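# Move a steel ball from blue tray into ratchet hole

## Task

Pick up one steel ball from the blue tray and set it into the ratchet head's deep round hole, while anything already achieved stays achieved at the end.

## Robot and tools

Robot: two arms, left_arm and right_arm, each with a parallel gripper. In the scene frame, left_arm sits on the +y side, though the arm names do not match image sides. Calibrated bases: left_arm at (+0.055, +0.332, +0.008) m, quat_wxyz (+1.000, 0, 0, -0.006). right_arm at (-0.027, -0.377, +0.027) m, quat_wxyz (+1.000, 0, 0, +0.005).

Scene frame: the origin is at table-top height, halfway between the nominal bases. +x points out over the table and +z points up. Every hand position (metres), orientation (quat_wxyz), velocity and target in results uses this frame. Printed hand poses can be off by a few centimetres, more at long reach. Gripper axes: the fingers point along the gripper's +z, and they open and close along its y. end_effector_position is the point between the pads, about 1 cm short of the fingertips.

Row layout, shared by all motion tools: a single flat list of 14 numbers, each in [-1, 1]. The first 7 are left_arm and the last 7 are right_arm. Within each arm the order is wrist pitch, wrist yaw, shoulder, elbow, waist, wrist roll, then opening. The six joint numbers are offsets, not poses. They count from the arm's "Joint targets" as they stood when the action or call began, not from the previous row, so sending the same offset again moves the arm further. Scale: 1.0 equals 2.224 rad for waist, shoulder and elbow, and 8.485 rad for wrist pitch, wrist yaw and wrist roll. Opening is absolute: +1 is fully open (a 0.094 m pad gap) and -1 is shut. Writing 0 for the opening is a real command, so to leave a gripper alone, repeat its current command. Stated joint ranges in rad: waist -2.618 to 3.054, shoulder 0.000 to 3.142, elbow 0.000 to 3.142, wrist pitch -1.571 to 1.571, wrist yaw -1.571 to 1.571, wrist roll -2.094 to 2.094. An action that would push a joint outward more than 0.059 rad beyond its range is rejected for both arms. Real end stops can differ by up to 0.059 rad.

execute_actions(actions, cameras): actions is a list of actions. Each action is up to 15 rows, and each row is one control step of 1/30 s. A short action holds its last row for the remaining steps. cameras is a list of names, ["all"], or []. With an empty actions list it shows images and the full state, including the scene number.

move(target, speed, blend, opening_speed, grip_force, blocking, cameras): target is one 14-number row or a list of up to 15 rows. Every row is an offset from the same starting Joint targets, not from the row before it. All joints move together, so the hands trace curves. Moves never slow down for, or steer around, obstacles or the other arm. speed is in rad/s (0.01 to 12.57, default 0.5) and applies to the joint with the longest way to go. You may give one value per target. blend, in rad, rounds off intermediate targets; 0 stops at each one. opening_speed is the rate of the opening command per second on the -1 to +1 scale, at least 0.2. Use it to close gently. grip_force is in newtons per pad, 10 to 50 (50 is full force), given once or per arm, and it persists. Lower forces close slowly. blocking=false returns after about 0.5 s while the move continues. The result adds a "move:" line such as done, off_target, moving, held or fault, plus limits=held if steps were withheld.

wait(seconds 0 to 10): lets time pass while holding the last commands. stop(): brakes a running move, which takes some distance. zoom_image(camera, region [x0, y0, x1, y1] in pixels, at most 504 wide and 504 high) enlarges part of that camera's newest image. finished_scene(scene): ends the current scene; pass its number. It cannot be undone.

Cameras (672x504): cam_head_left, cam_head_right, cam_high, cam_low, cam_left_wrist, cam_right_wrist. Calibration (K, distortion, T_world_to_cam) is given per camera and is only approximate. Wrist images may lag while the arm moves.

Result lines. Joint positions and Joint velocities are listed per arm in the joint order above, followed by pad gap (m). Joint targets is the base that your next offsets count from. Tool commands shows each gripper's current command. grip_measured is the measured opening on the command scale. With nothing held it can read slightly wide; on a grasped part it reads a little narrower. grip_effort_nm is gripper motor effort, negative when closing, and is not a pad force. Joint torques include the arm's own weight. "joint sent to its limit" means a joint was clamped at its end. "joint command not followed" means the clearance check changed that arm's targets. The velocity line may say "within noise".

Motion limits. Each target can lead its measured angle by at most 0.339 rad (big joints) or 2.2 rad (wrist joints). If the targets would put the hand more than 200 mm from where it is, they get scaled back. Large offsets may need several actions, and tiny ones may not move at all. To release a push, or to recover after an arm is dragged, command targets back past the measured positions. Sending 0 for all of an arm's joints re-commands its current targets.

Avoid: dropping the ball or releasing it while it moves; fast impacts with the table, fixtures or heavy parts; any contact or squeeze between the two arms, including one gripper closing on the other; strain on a wrist camera cable; and anything leaving the table or being left off it. Loose objects may get nudged occasionally. Motor heat builds from holding loads, stretched poses or pushing against something. MOTOR HOT appears at 75 °C, at 90 °C the arm folds and idles, and at 100 °C it goes limp. Grasp a small round ball with a slow close, then lower it into the hole before opening.

Each tool is called after "Call:" by a JSON object that holds its "name" and its "arguments", one argument or row to a line.

## Session

Call:
{"name": "execute_actions", "arguments": {
  "actions": [],
  "cameras": ["all"]
}}

Scene clock: 0.00 s.
left_arm: end_effector_position=(+0.3327, +0.2571, +0.2814) grip_measured=+1.000 grip_effort_nm=n/a end_effector_quat_wxyz=(+0.515, +0.050, +0.852, +0.084) | right_arm: end_effector_position=(+0.2135, -0.2909, +0.2336) grip_measured=+1.000 grip_effort_nm=n/a end_effector_quat_wxyz=(+0.464, -0.144, +0.858, +0.165)
Joint names: [wrist pitch, wrist yaw, shoulder, elbow, waist, wrist roll]
Joint positions: left_arm=[-0.678 -0.665 0.876 0.937 -0.65 -0.192 0.094] | right_arm=[-0.613 -0.356 0.612 0.645 0.081 -0.049 0.094]
Joint velocities: within noise
Joint torques (N m): no reading
Motor temperatures (°C): left_arm=[24 25 24 24 23 24 26] | right_arm=[25 26 26 27 26 23 25]
Heat: left arm: 26 °C; right arm: 27 °C.
Joint targets: left_arm=[-0.685 -0.672 0.870 0.943 -0.650 -0.194] | right_arm=[-0.605 -0.359 0.606 0.659 0.081 -0.051]
Tool commands: left_gripper/opening=+1.0 right_gripper/opening=+1.0
camera_calibration:
cam_left_wrist: T_world_to_cam=[[-0.00117941, -0.97929, -0.202457, 0.312479], [-0.798207, 0.122879, -0.589718, 0.440491], [0.602383, 0.160907, -0.781821, 0.0666029], [0, 0, 0, 1]] pos_world=[0.311851, 0.241164, 0.375101]
cam_right_wrist: T_world_to_cam=[[0.402506, -0.902368, -0.154016, -0.3131], [-0.798141, -0.263545, -0.541771, 0.261154], [0.448287, 0.340992, -0.826295, 0.287299], [0, 0, 0, 1]] pos_world=[0.205669, -0.311672, 0.330657]

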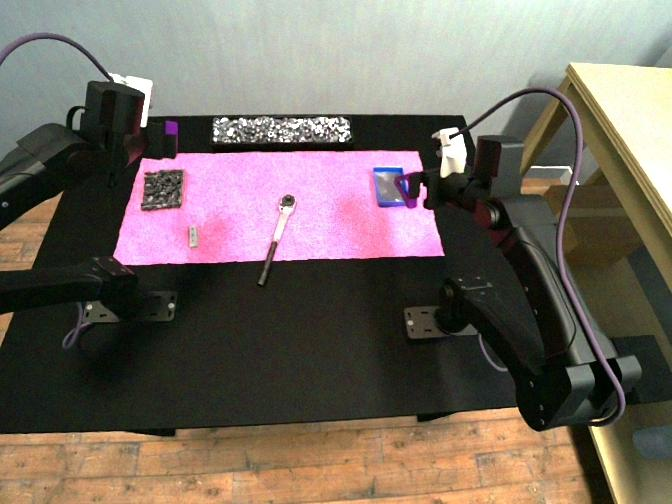

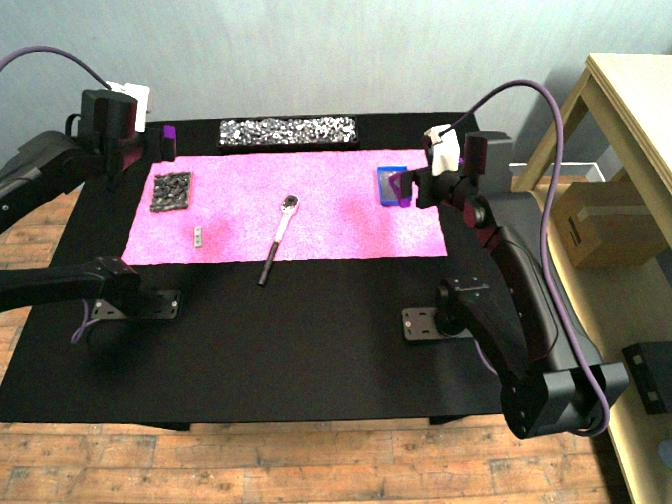

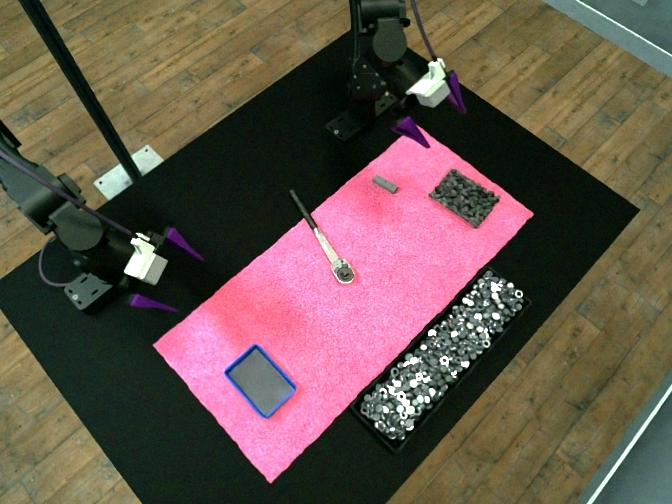

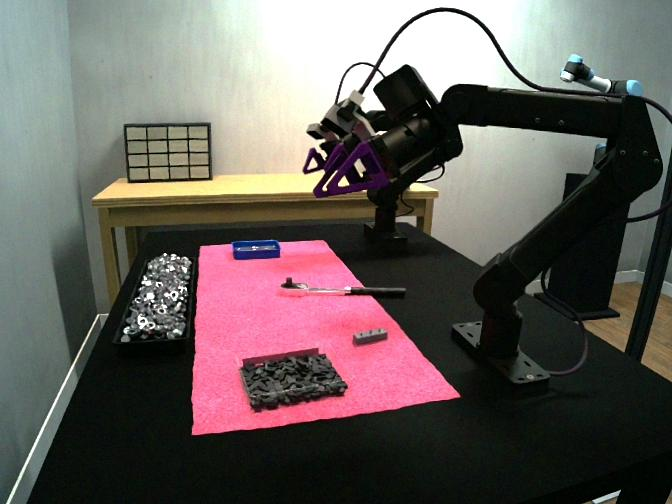

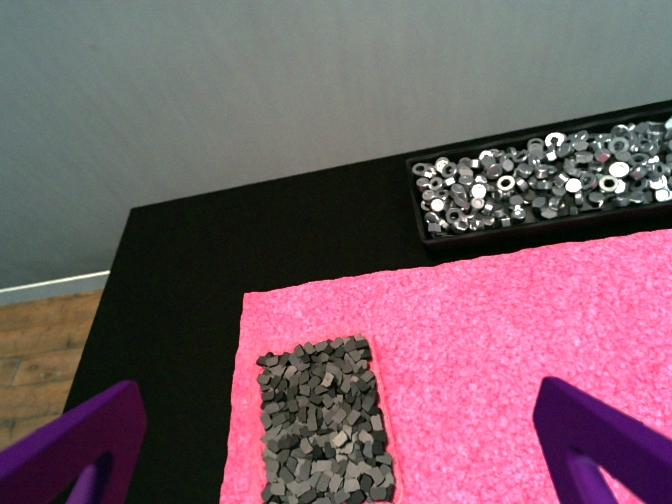

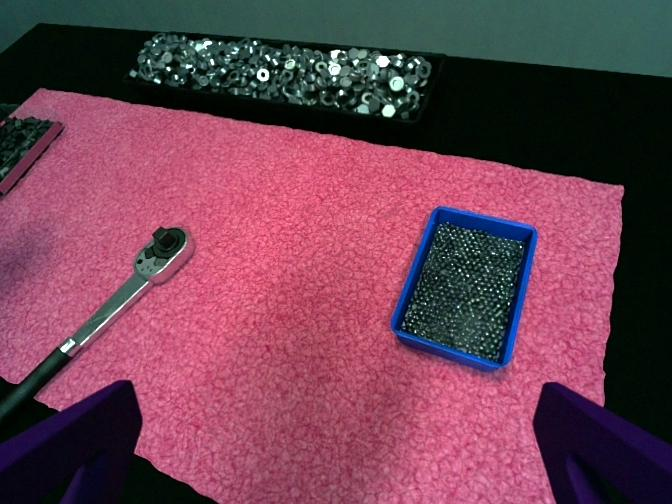

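Call:
{"name": "zoom_image", "arguments": {
  "camera": "cam_right_wrist",
  "region": [110, 210, 210, 310]
}}

Call:
{"name": "zoom_image", "arguments": {
  "camera": "cam_right_wrist",
  "region": [385, 200, 545, 380]
}}

Call:
{"name": "zoom_image", "arguments": {
  "camera": "cam_high",
  "region": [310, 240, 370, 300]
}}

Scaled by 5.040 from the camera's 672x504 image, which has a finer 960x720 frame.

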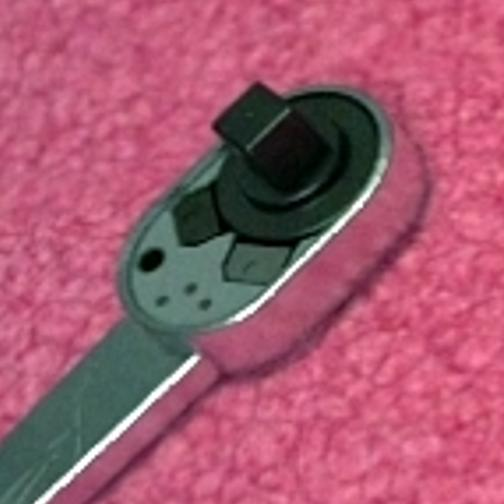

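Scaled by 2.800 from the camera's 672x504 image, which has a finer 960x720 frame.

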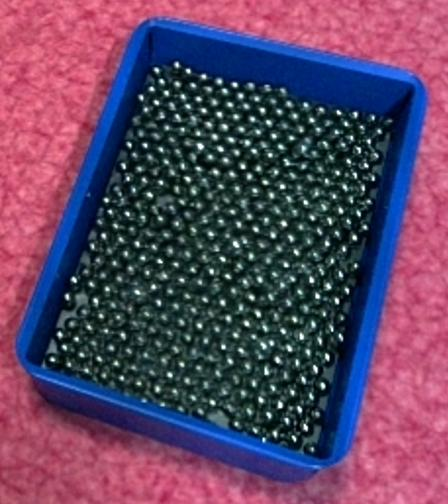

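Scaled by 8.400 from the camera's 672x504 image, which has a finer 960x720 frame.

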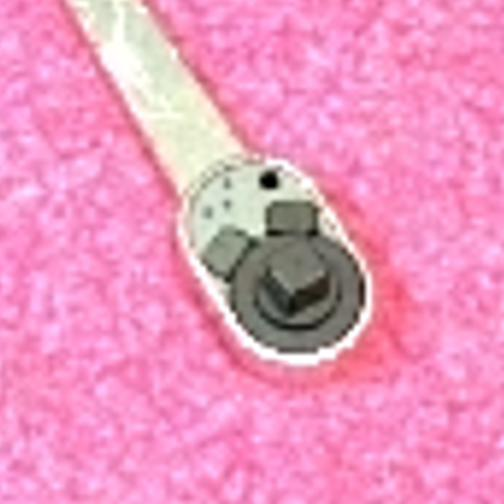

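Call:
{"name": "move", "arguments": {
  "target": [0.06164,0.0792,-0.15558,-0.32419,-0.12815,0.02286,1.0,-0.08639,0.04231,0.6893,0.5679,0.04317,0.00601,-0.745],
  "speed": 1.0,
  "cameras": ["cam_left_wrist", "cam_right_wrist"]
}}

Scene clock: 69.03 s.
left_arm: end_effector_position=(+0.2138, +0.1160, +0.1338) grip_measured=+1.000 grip_effort_nm=0.00 end_effector_quat_wxyz=(+0.465, +0.383, +0.763, -0.237) | right_arm: end_effector_position=(+0.3769, -0.2993, +0.1124) grip_measured=-0.743 grip_effort_nm=-0.07 end_effector_quat_wxyz=(-0.008, -0.095, +0.995, +0.005)
Joint names: [wrist pitch, wrist yaw, shoulder, elbow, waist, wrist roll]
Joint positions: left_arm=[-0.182 -0.005 0.535 0.243 -0.93 -0.009 0.094] | right_arm=[-1.329 -0.012 2.143 1.885 0.172 -0.009 0.012]
Joint torques (N m): left_arm=[2.43 0.06 0.14 6.97 -0.38 0.09] | right_arm=[0.06 0.14 -10.1 9.47 0.35 0.06]
Motor temperatures (°C): left_arm=[28 26 24 27 23 24 26] | right_arm=[33 26 26 32 26 23 25]
Heat: left arm: 28 °C; right arm: 33 °C.
Joint targets: left_arm=[-0.161 0.000 0.524 0.222 -0.935 0.000] | right_arm=[-1.338 0.000 2.139 1.922 0.177 0.000]
move: off_target (right_arm); right_arm: the elbow is farthest, 0.037 rad from its target
camera_calibration:
cam_left_wrist: T_world_to_cam=[[-0.805078, -0.593164, -0.00238893, 0.244732], [-0.469053, 0.639082, -0.60956, 0.148221], [0.363095, -0.489623, -0.792736, 0.173637], [0, 0, 0, 1]] pos_world=[0.203505, 0.135458, 0.228583]
cam_right_wrist: T_world_to_cam=[[0.186985, -0.982227, -0.0163098, -0.363285], [-0.879232, -0.174738, 0.44319, 0.270094], [-0.438163, -0.0685299, -0.896279, 0.336164], [0, 0, 0, 1]] pos_world=[0.452699, -0.286595, 0.175668]
Images, in order (width x height): cam_left_wrist 672x504, cam_right_wrist 672x504.

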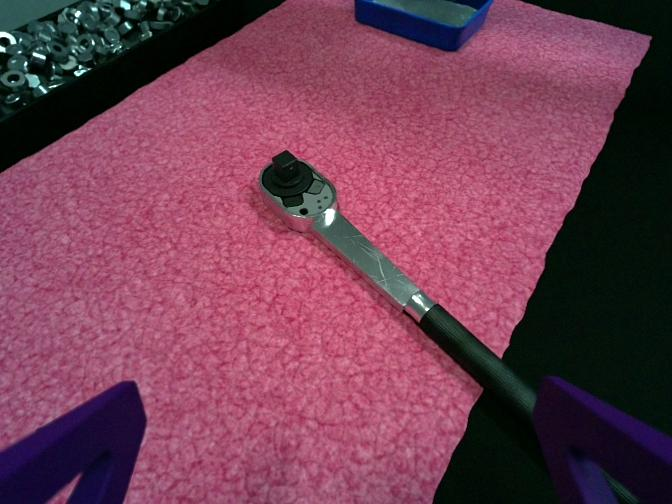

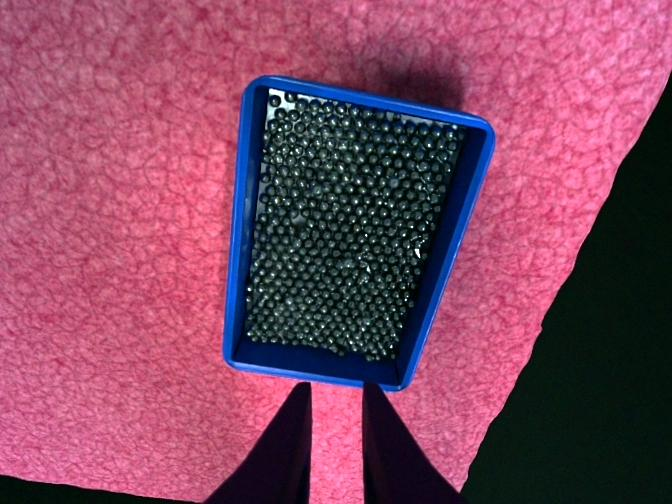

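Call:
{"name": "zoom_image", "arguments": {
  "camera": "cam_right_wrist",
  "region": [240, 180, 350, 290]
}}

Call:
{"name": "zoom_image", "arguments": {
  "camera": "cam_right_wrist",
  "region": [335, 180, 445, 290]
}}

Call:
{"name": "zoom_image", "arguments": {
  "camera": "cam_right_wrist",
  "region": [240, 270, 350, 380]
}}

Call:
{"name": "zoom_image", "arguments": {
  "camera": "cam_right_wrist",
  "region": [320, 270, 430, 380]
}}

Call:
{"name": "zoom_image", "arguments": {
  "camera": "cam_right_wrist",
  "region": [250, 80, 370, 200]
}}

Call:
{"name": "zoom_image", "arguments": {
  "camera": "cam_right_wrist",
  "region": [355, 90, 475, 210]
}}

Scaled by 4.582 from the camera's 672x504 image, which has a finer 960x720 frame.

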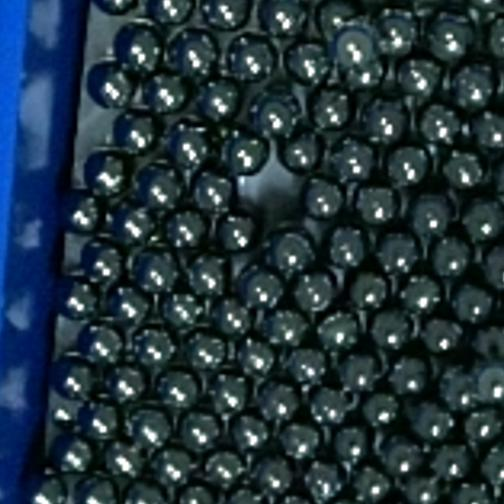

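Scaled by 4.582 from the camera's 672x504 image, which has a finer 960x720 frame.

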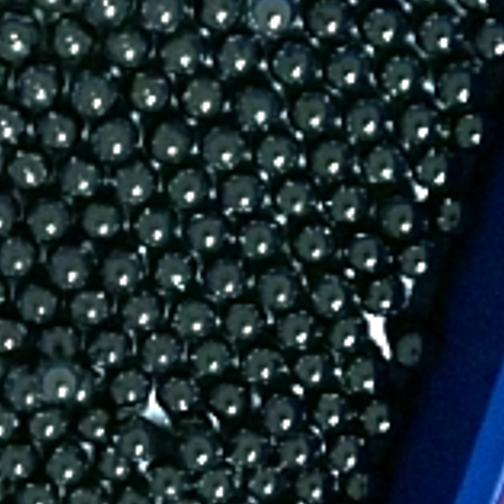

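Scaled by 4.582 from the camera's 672x504 image, which has a finer 960x720 frame.

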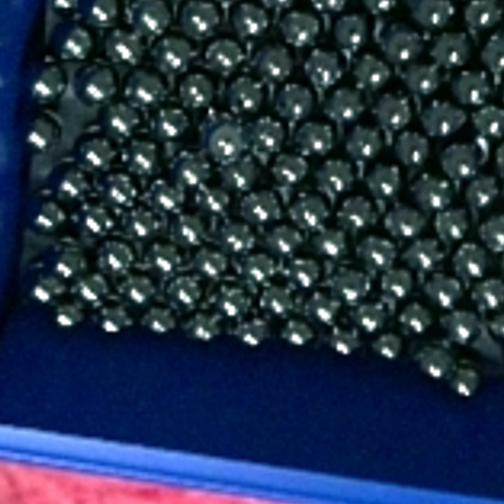

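Scaled by 4.582 from the camera's 672x504 image, which has a finer 960x720 frame.

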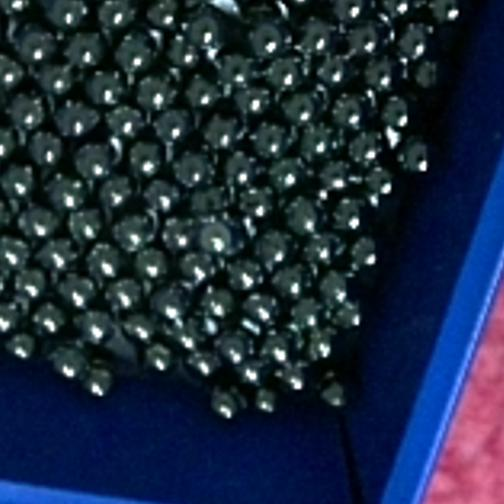

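Scaled by 4.200 from the camera's 672x504 image, which has a finer 960x720 frame.

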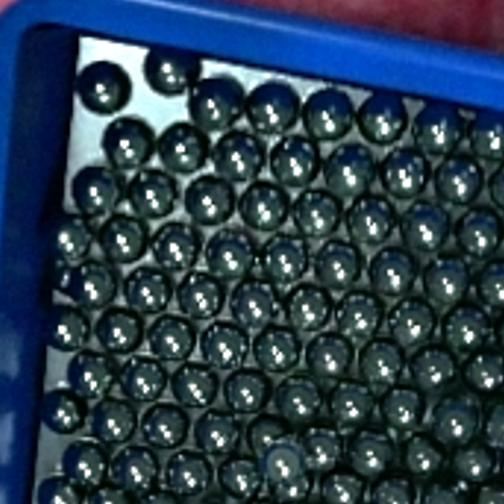

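Scaled by 4.200 from the camera's 672x504 image, which has a finer 960x720 frame.

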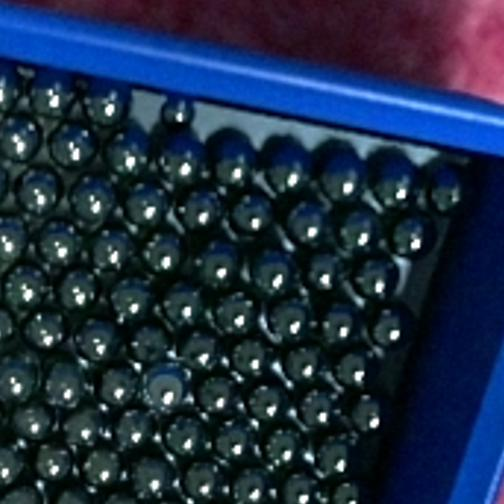

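Call:
{"name": "move", "arguments": {
  "target": [0,0,0,0,0,0,1.0,0.03235,0.00141,0,-0.13116,-0.00612,0.00106,-0.745],
  "speed": 0.5,
  "cameras": ["cam_right_wrist"]
}}

Call:
{"name": "zoom_image", "arguments": {
  "camera": "cam_right_wrist",
  "region": [270, 290, 410, 430]
}}

Scene clock: 112.13 s.
left_arm: end_effector_position=(+0.2138, +0.1160, +0.1339) grip_measured=+1.000 grip_effort_nm=0.00 end_effector_quat_wxyz=(+0.465, +0.383, +0.763, -0.237) | right_arm: end_effector_position=(+0.3695, -0.3041, +0.0514) grip_measured=-0.743 grip_effort_nm=-0.07 end_effector_quat_wxyz=(-0.007, -0.089, +0.996, -0.001)
Joint names: [wrist pitch, wrist yaw, shoulder, elbow, waist, wrist roll]
Joint positions: left_arm=[-0.182 -0.005 0.535 0.243 -0.93 -0.009 0.094] | right_arm=[-1.082 0 2.143 1.64 0.169 0 0.012]
Joint torques (N m): left_arm=[2.42 0.05 0.14 6.97 -0.38 0.09] | right_arm=[0.43 0.12 -9.95 5.29 -0.47 0.07]
Motor temperatures (°C): left_arm=[32 26 24 28 23 24 26] | right_arm=[28 26 35 34 26 23 25]
Heat: left arm: 32 °C; right arm: 35 °C.
Joint targets: left_arm=[-0.162 0.000 0.524 0.222 -0.935 0.000] | right_arm=[-1.064 0.012 2.139 1.631 0.163 0.009]
move: done
camera_calibration:
cam_right_wrist: T_world_to_cam=[[0.175157, -0.984531, -0.00432306, -0.364493], [-0.882989, -0.159031, 0.441633, 0.296046], [-0.435489, -0.0735377, -0.897186, 0.27542], [0, 0, 0, 1]] pos_world=[0.445191, -0.29152, 0.114784]
Images, in order (width x height): cam_right_wrist 672x504.

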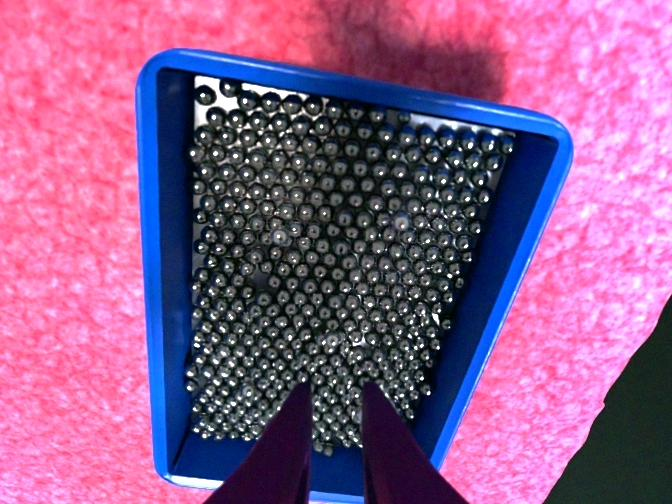

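Scaled by 3.600 from the camera's 672x504 image, which has a finer 960x720 frame.

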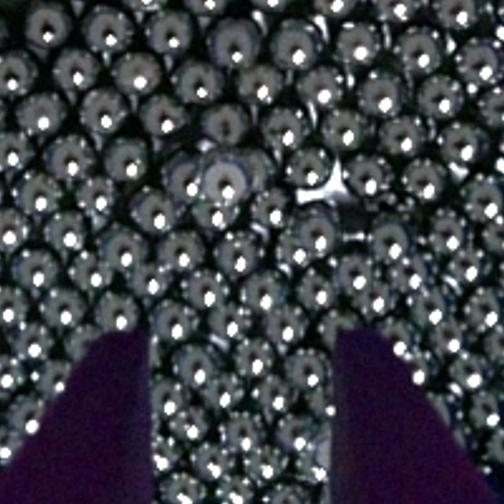

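Call:
{"name": "move", "arguments": {
  "target": [
    [0,0,0,0,0,0,1.0,0.01179,0,0.01709,-0.03134,0,0,-0.745],
    [0,0,0,0,0,0,1.0,0.01179,0,0.01709,-0.03134,0,0,-1.0]
  ],
  "speed": 0.15,
  "grip_force": 15,
  "opening_speed": 0.3,
  "cameras": ["cam_right_wrist"]
}}

Call:
{"name": "zoom_image", "arguments": {
  "camera": "cam_right_wrist",
  "region": [290, 350, 390, 450]
}}

Scene clock: 132.53 s.
left_arm: end_effector_position=(+0.2138, +0.1159, +0.1340) grip_measured=+1.000 grip_effort_nm=0.00 end_effector_quat_wxyz=(+0.465, +0.383, +0.762, -0.237) | right_arm: end_effector_position=(+0.3701, -0.3040, +0.0270) grip_measured=-0.928 grip_effort_nm=-0.32 end_effector_quat_wxyz=(-0.002, -0.089, +0.996, +0.000)
Joint names: [wrist pitch, wrist yaw, shoulder, elbow, waist, wrist roll]
Joint positions: left_arm=[-0.181 -0.005 0.535 0.243 -0.93 -0.009 0.094] | right_arm=[-0.985 0 2.165 1.574 0.169 0 0.003]
Joint torques (N m): left_arm=[2.42 0.04 0.13 6.97 -0.39 0.09] | right_arm=[0.47 0.11 -8.84 4.79 -0.57 0.07]
Heat: left arm: 33 °C; right arm: 36 °C.
Joint targets: left_arm=[-0.161 0.000 0.524 0.222 -0.935 0.000] | right_arm=[-0.963 0.012 2.177 1.561 0.163 0.009]
grip_force (N): 15, 15
move: done
camera_calibration:
cam_right_wrist: T_world_to_cam=[[0.175264, -0.984512, -0.00434204, -0.364635], [-0.88711, -0.159834, 0.433, 0.308877], [-0.426988, -0.0720375, -0.901384, 0.251214], [0, 0, 0, 1]] pos_world=[0.44518, -0.291522, 0.0911128]
Images, in order (width x height): cam_right_wrist 672x504.

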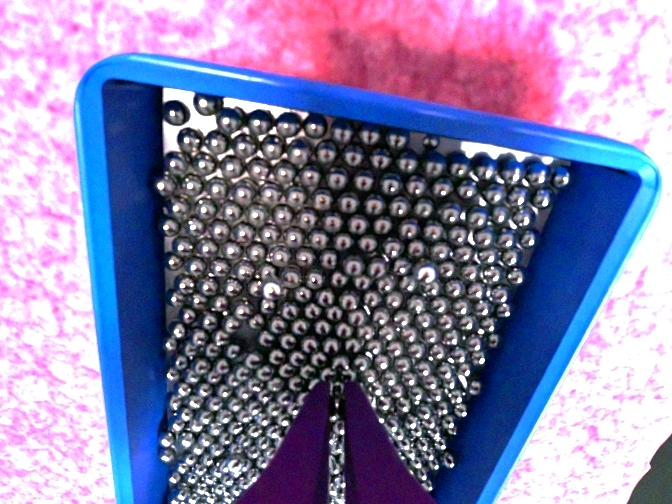

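Scaled by 5.040 from the camera's 672x504 image, which has a finer 960x720 frame.

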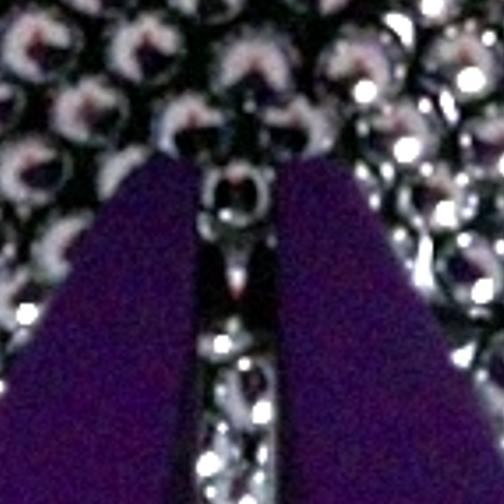

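Call:
{"name": "move", "arguments": {
  "target": [0,0,0,0,0,0,1.0,0,0,-0.0526,0,0,0,-1.0],
  "speed": 0.2,
  "cameras": ["cam_right_wrist"]
}}

Call:
{"name": "zoom_image", "arguments": {
  "camera": "cam_right_wrist",
  "region": [302, 362, 372, 432]
}}

Scene clock: 149.83 s.
left_arm: end_effector_position=(+0.2138, +0.1159, +0.1340) grip_measured=+1.000 grip_effort_nm=0.00 end_effector_quat_wxyz=(+0.465, +0.383, +0.762, -0.237) | right_arm: end_effector_position=(+0.3782, -0.3026, +0.0532) grip_measured=-0.931 grip_effort_nm=-0.36 end_effector_quat_wxyz=(+0.034, -0.089, +0.995, +0.003)
Joint names: [wrist pitch, wrist yaw, shoulder, elbow, waist, wrist roll]
Joint positions: left_arm=[-0.181 -0.005 0.535 0.243 -0.93 -0.009 0.094] | right_arm=[-0.98 0 2.097 1.574 0.169 0 0.003]
Joint torques (N m): left_arm=[2.42 0.04 0.13 6.97 -0.39 0.09] | right_arm=[0.53 0.12 -12.22 5.14 -0.46 0.07]
Heat: left arm: 34 °C; right arm: 37 °C.
Joint targets: left_arm=[-0.161 0.000 0.524 0.222 -0.935 0.000] | right_arm=[-0.963 0.012 2.060 1.561 0.163 0.009]
grip_force (N): 15, 15
move: off_target (right_arm); right_arm: the shoulder is farthest, 0.037 rad from its target
camera_calibration:
cam_right_wrist: T_world_to_cam=[[0.175493, -0.984472, -0.00411803, -0.36464], [-0.915511, -0.164735, 0.367017, 0.31776], [-0.361996, -0.0606389, -0.930205, 0.258813], [0, 0, 0, 1]] pos_world=[0.448594, -0.290937, 0.122624]
Images, in order (width x height): cam_right_wrist 672x504.

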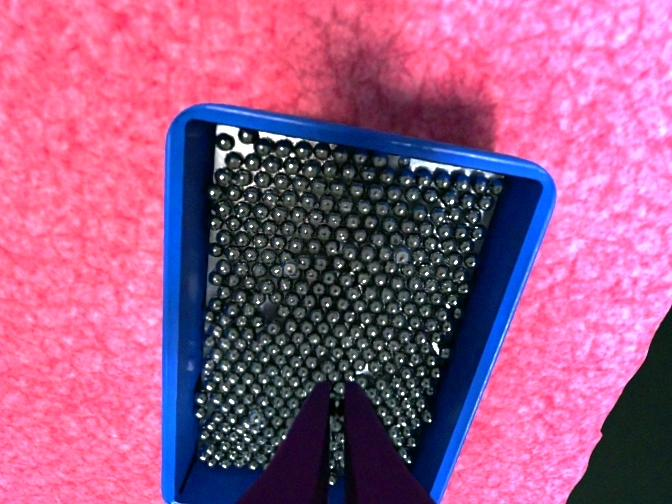

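Scaled by 7.200 from the camera's 672x504 image, which has a finer 960x720 frame.

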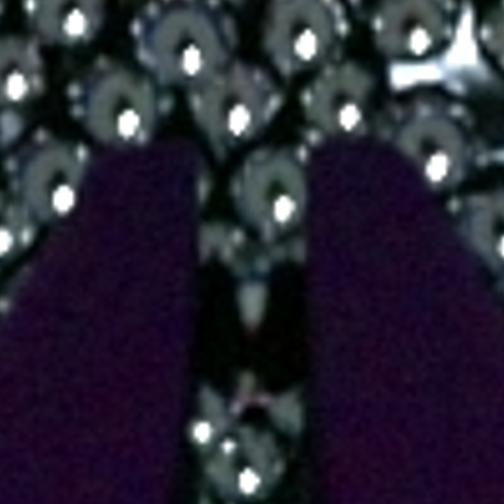

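Call:
{"name": "move", "arguments": {
  "target": [0,0,0,0,0,0,1.0,-0.06024,0,0.25764,0.44541,0.30373,0,-1.0],
  "speed": 0.8,
  "cameras": ["cam_left_wrist", "cam_right_wrist"]
}}

Call:
{"name": "zoom_image", "arguments": {
  "camera": "cam_right_wrist",
  "region": [280, 280, 400, 400]
}}

Call:
{"name": "zoom_image", "arguments": {
  "camera": "cam_left_wrist",
  "region": [250, 140, 350, 240]
}}

Scene clock: 171.30 s.
left_arm: end_effector_position=(+0.2138, +0.1159, +0.1340) grip_measured=+1.000 grip_effort_nm=0.00 end_effector_quat_wxyz=(+0.465, +0.383, +0.762, -0.237) | right_arm: end_effector_position=(+0.3032, -0.0031, +0.0602) grip_measured=-0.931 grip_effort_nm=-0.37 end_effector_quat_wxyz=(+0.001, -0.411, +0.912, -0.004)
Joint names: [wrist pitch, wrist yaw, shoulder, elbow, waist, wrist roll]
Joint positions: left_arm=[-0.181 -0.005 0.535 0.243 -0.93 -0.009 0.094] | right_arm=[-1.465 0.008 2.619 2.513 0.839 0.001 0.003]
Joint torques (N m): left_arm=[2.42 0.05 0.14 6.97 -0.39 0.09] | right_arm=[0.11 0.07 -11.64 9.55 0.01 0.07]
Motor temperatures (°C): left_arm=[35 26 24 28 23 24 26] | right_arm=[27 26 42 32 26 23 25]
Heat: left arm: 35 °C; right arm: 42 °C.
Joint targets: left_arm=[-0.162 0.000 0.524 0.222 -0.935 0.000] | right_arm=[-1.475 0.012 2.633 2.552 0.839 0.009]
grip_force (N): 15, 15
move: off_target (right_arm); right_arm: the elbow is farthest, 0.039 rad from its target
camera_calibration:
cam_left_wrist: T_world_to_cam=[[-0.805295, -0.592871, -0.00214505, 0.244622], [-0.468667, 0.638797, -0.610156, 0.148503], [0.363114, -0.49035, -0.792278, 0.173737], [0, 0, 0, 1]] pos_world=[0.203505, 0.135358, 0.228783]
cam_right_wrist: T_world_to_cam=[[0.747668, -0.664065, 0.00326557, -0.229504], [-0.60061, -0.67411, 0.429934, 0.194931], [-0.283303, -0.323409, -0.902854, 0.229924], [0, 0, 0, 1]] pos_world=[0.353808, 0.0533591, 0.124529]
Images, in order (width x height): cam_left_wrist 672x504, cam_right_wrist 672x504.

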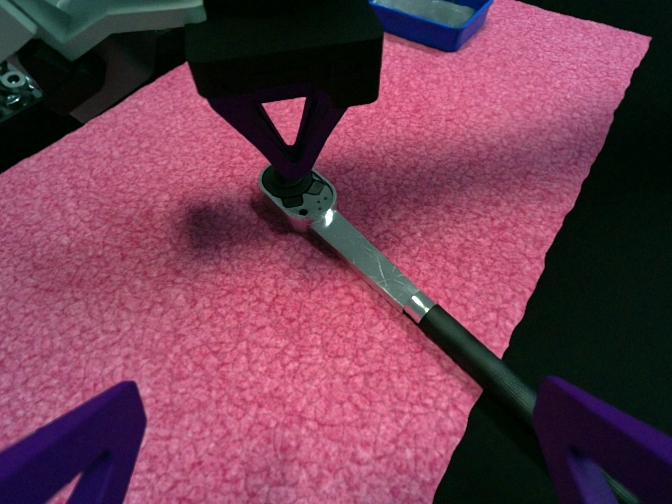

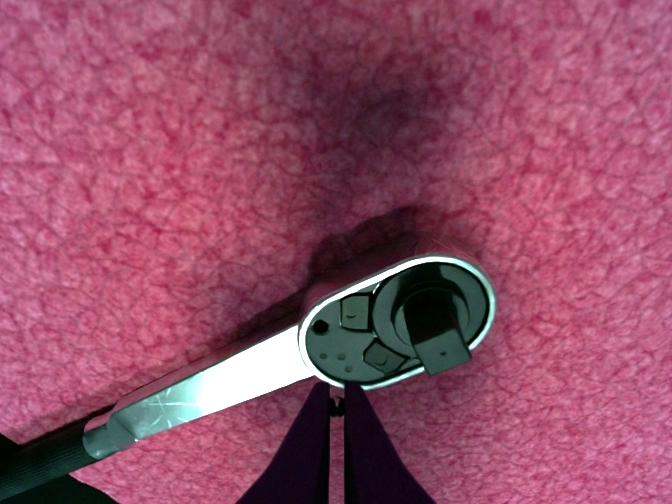

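Scaled by 4.200 from the camera's 672x504 image, which has a finer 960x720 frame.

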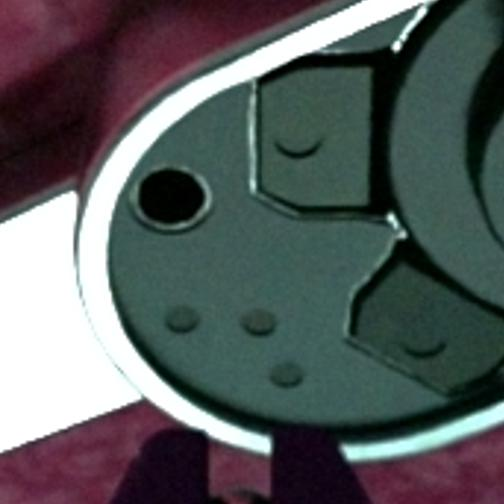

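Scaled by 5.040 from the camera's 672x504 image, which has a finer 960x720 frame.

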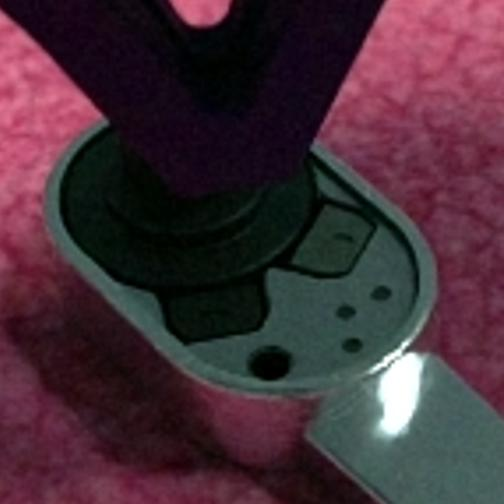

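Call:
{"name": "zoom_image", "arguments": {
  "camera": "cam_left_wrist",
  "region": [276, 160, 316, 190]
}}

Call:
{"name": "zoom_image", "arguments": {
  "camera": "cam_right_wrist",
  "region": [310, 375, 365, 430]
}}

Scaled by 12.600 from the camera's 672x504 image, which has a finer 960x720 frame.

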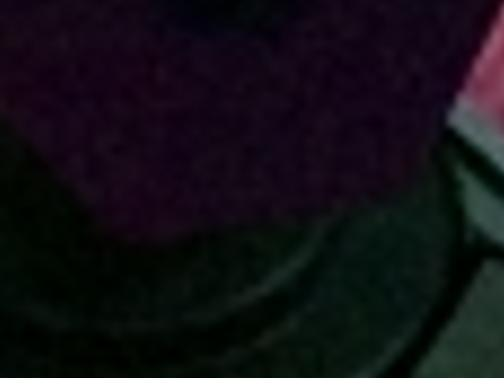

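Scaled by 9.164 from the camera's 672x504 image, which has a finer 960x720 frame.

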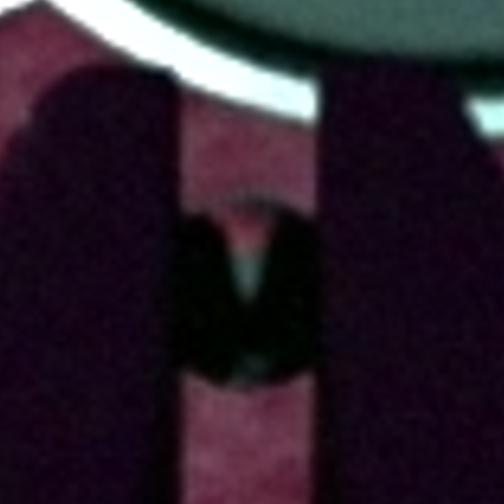

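Call:
{"name": "move", "arguments": {
  "target": [0, 0, 0, 0, 0, 0, 1, 0.01986, 0, -0.04991, -0.11129, 0.005845, 0, -1],
  "speed": 0.3,
  "cameras": ["cam_right_wrist", "cam_left_wrist"]
}}

Call:
{"name": "zoom_image", "arguments": {
  "camera": "cam_right_wrist",
  "region": [312, 370, 362, 420]
}}

Call:
{"name": "zoom_image", "arguments": {
  "camera": "cam_left_wrist",
  "region": [273, 172, 333, 232]
}}

Scene clock: 298.23 s.
left_arm: end_effector_position=(+0.2139, +0.1159, +0.1341) grip_measured=+1.000 grip_effort_nm=0.00 end_effector_quat_wxyz=(+0.465, +0.383, +0.762, -0.237) | right_arm: end_effector_position=(+0.2961, -0.0058, +0.0306) grip_measured=-0.931 grip_effort_nm=-0.36 end_effector_quat_wxyz=(-0.005, -0.414, +0.910, -0.006)
Joint names: [wrist pitch, wrist yaw, shoulder, elbow, waist, wrist roll]
Joint positions: left_arm=[-0.18 -0.005 0.535 0.243 -0.93 -0.009 0.094] | right_arm=[-1.324 0.008 2.579 2.318 0.846 0.001 0.003]
Joint torques (N m): left_arm=[2.42 0.05 0.13 6.97 -0.39 0.09] | right_arm=[0.41 0.03 -16.57 5.14 0.43 0.07]
Motor temperatures (°C): left_arm=[38 26 24 29 23 24 26] | right_arm=[26 26 50 36 26 23 25]
Heat: left arm: 38 °C; right arm: 50 °C.
Joint targets: left_arm=[-0.162 0.000 0.524 0.222 -0.935 0.000] | right_arm=[-1.306 0.012 2.522 2.304 0.852 0.009]
grip_force (N): 15, 15
move: off_target (right_arm); right_arm: the shoulder is farthest, 0.057 rad from its target
camera_calibration:
cam_left_wrist: T_world_to_cam=[[-0.805287, -0.592882, -0.0021685, 0.244627], [-0.468391, 0.63843, -0.610751, 0.148694], [0.363488, -0.490814, -0.79182, 0.173699], [0, 0, 0, 1]] pos_world=[0.203504, 0.135358, 0.228883]
cam_right_wrist: T_world_to_cam=[[0.752448, -0.658643, 0.00330398, -0.227295], [-0.592049, -0.674155, 0.441581, 0.198727], [-0.288617, -0.334223, -0.897215, 0.201728], [0, 0, 0, 1]] pos_world=[0.346906, 0.0516886, 0.0939909]
Images, in order (width x height): cam_left_wrist 672x504, cam_right_wrist 672x504.

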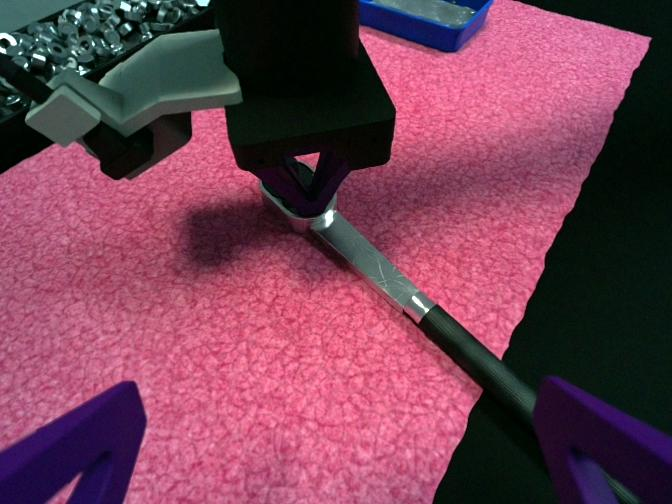

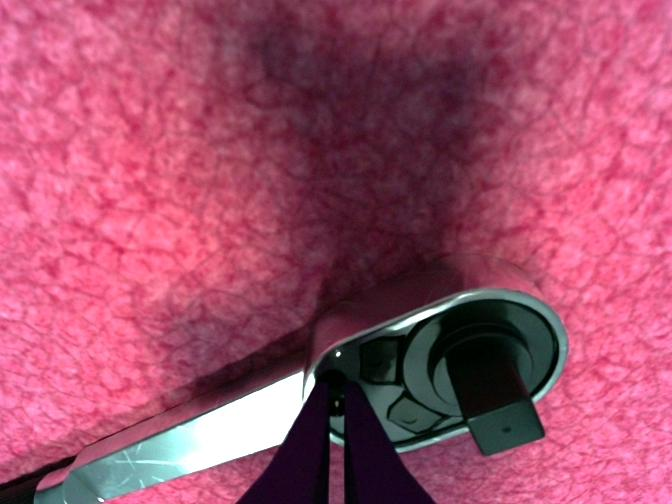

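Scaled by 10.080 from the camera's 672x504 image, which has a finer 960x720 frame.

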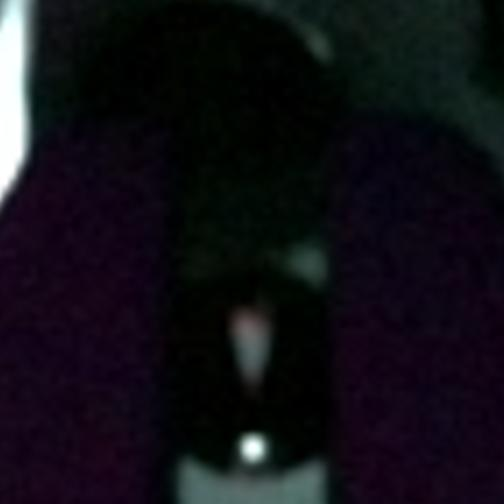

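Scaled by 8.400 from the camera's 672x504 image, which has a finer 960x720 frame.

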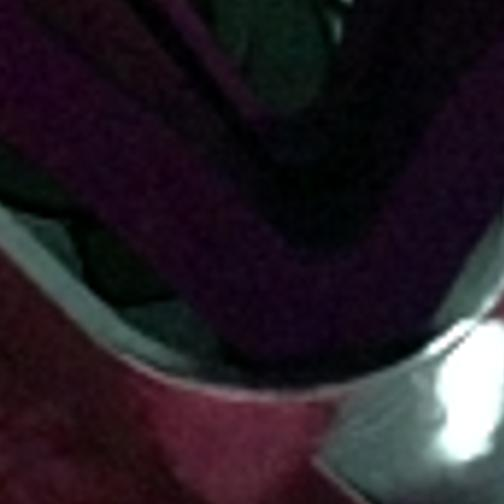

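Call:
{"name": "zoom_image", "arguments": {
  "camera": "cam_left_wrist",
  "region": [288, 190, 328, 230]
}}

Call:
{"name": "zoom_image", "arguments": {
  "camera": "cam_right_wrist",
  "region": [297, 340, 377, 420]
}}

Scaled by 12.600 from the camera's 672x504 image, which has a finer 960x720 frame.

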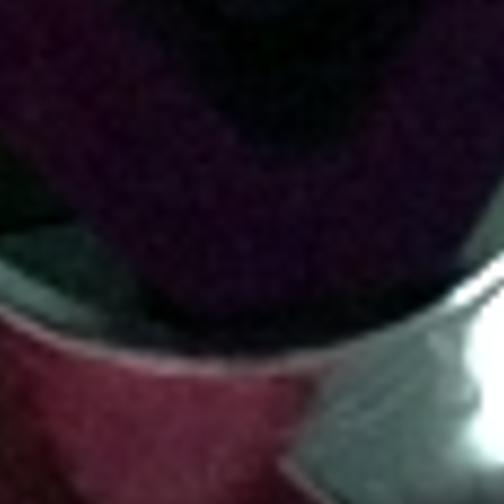

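Scaled by 6.300 from the camera's 672x504 image, which has a finer 960x720 frame.

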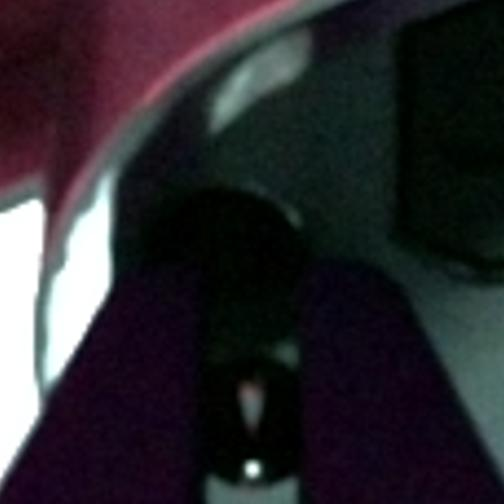

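Call:
{"name": "move", "arguments": {
  "target": [0, 0, 0, 0, 0, 0, 1, 0.00171, 0, 0, 0, 0.00099, 0, -1],
  "speed": 0.2,
  "cameras": ["cam_right_wrist", "cam_left_wrist"]
}}

Call:
{"name": "zoom_image", "arguments": {
  "camera": "cam_right_wrist",
  "region": [297, 340, 377, 420]
}}

Call:
{"name": "zoom_image", "arguments": {
  "camera": "cam_left_wrist",
  "region": [288, 190, 328, 230]
}}

Scene clock: 378.87 s.
left_arm: end_effector_position=(+0.2139, +0.1158, +0.1342) grip_measured=+1.000 grip_effort_nm=0.00 end_effector_quat_wxyz=(+0.465, +0.383, +0.762, -0.237) | right_arm: end_effector_position=(+0.2980, -0.0033, +0.0305) grip_measured=-0.931 grip_effort_nm=-0.36 end_effector_quat_wxyz=(+0.001, -0.414, +0.910, -0.004)
Joint names: [wrist pitch, wrist yaw, shoulder, elbow, waist, wrist roll]
Joint positions: left_arm=[-0.18 -0.005 0.535 0.243 -0.93 -0.009 0.094] | right_arm=[-1.311 0.008 2.579 2.318 0.846 0.001 0.003]
Joint torques (N m): left_arm=[2.41 0.04 0.13 6.97 -0.38 0.09] | right_arm=[0.43 0.04 -16.62 5.05 0.61 0.03]
Motor temperatures (°C): left_arm=[39 26 24 30 23 24 26] | right_arm=[26 26 68 35 26 23 25]
Heat: left arm: 39 °C; right arm: 68 °C.
Joint targets: left_arm=[-0.161 0.000 0.524 0.222 -0.935 0.000] | right_arm=[-1.292 0.012 2.522 2.304 0.854 0.009]
grip_force (N): 15, 15
move: off_target (right_arm); right_arm: the shoulder is farthest, 0.057 rad from its target
camera_calibration:
cam_left_wrist: T_world_to_cam=[[-0.805291, -0.592876, -0.00222796, 0.244641], [-0.46821, 0.638257, -0.611071, 0.148814], [0.363711, -0.491047, -0.791573, 0.173708], [0, 0, 0, 1]] pos_world=[0.203504, 0.135359, 0.228984]
cam_right_wrist: T_world_to_cam=[[0.75272, -0.658332, 0.00329298, -0.227143], [-0.595352, -0.678558, 0.43025, 0.20294], [-0.281013, -0.325818, -0.902704, 0.201058], [0, 0, 0, 1]] pos_world=[0.348296, 0.0536793, 0.0949284]
Images, in order (width x height): cam_left_wrist 672x504, cam_right_wrist 672x504.

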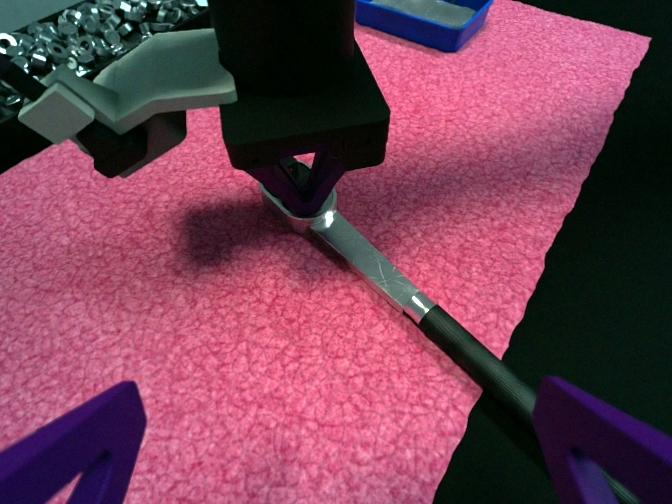

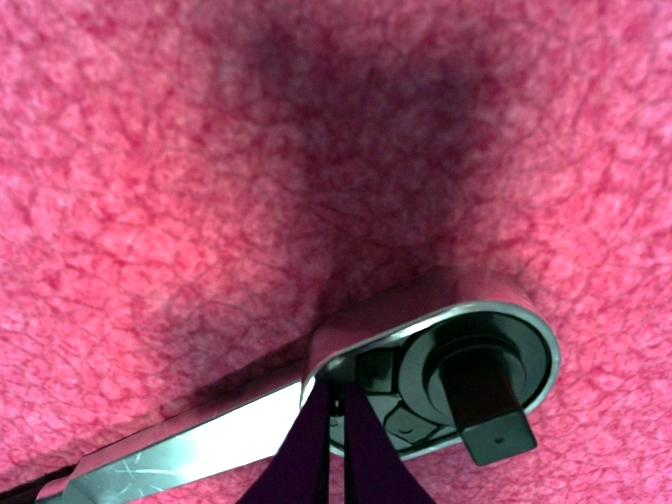

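Scaled by 6.300 from the camera's 672x504 image, which has a finer 960x720 frame.

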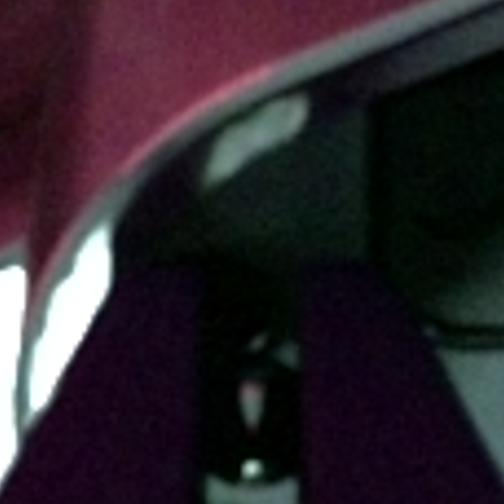

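Scaled by 12.600 from the camera's 672x504 image, which has a finer 960x720 frame.

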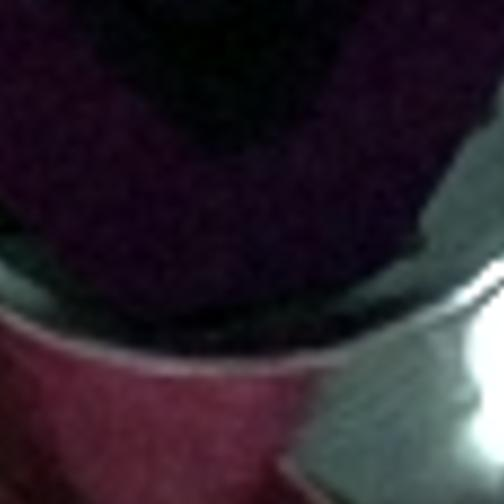

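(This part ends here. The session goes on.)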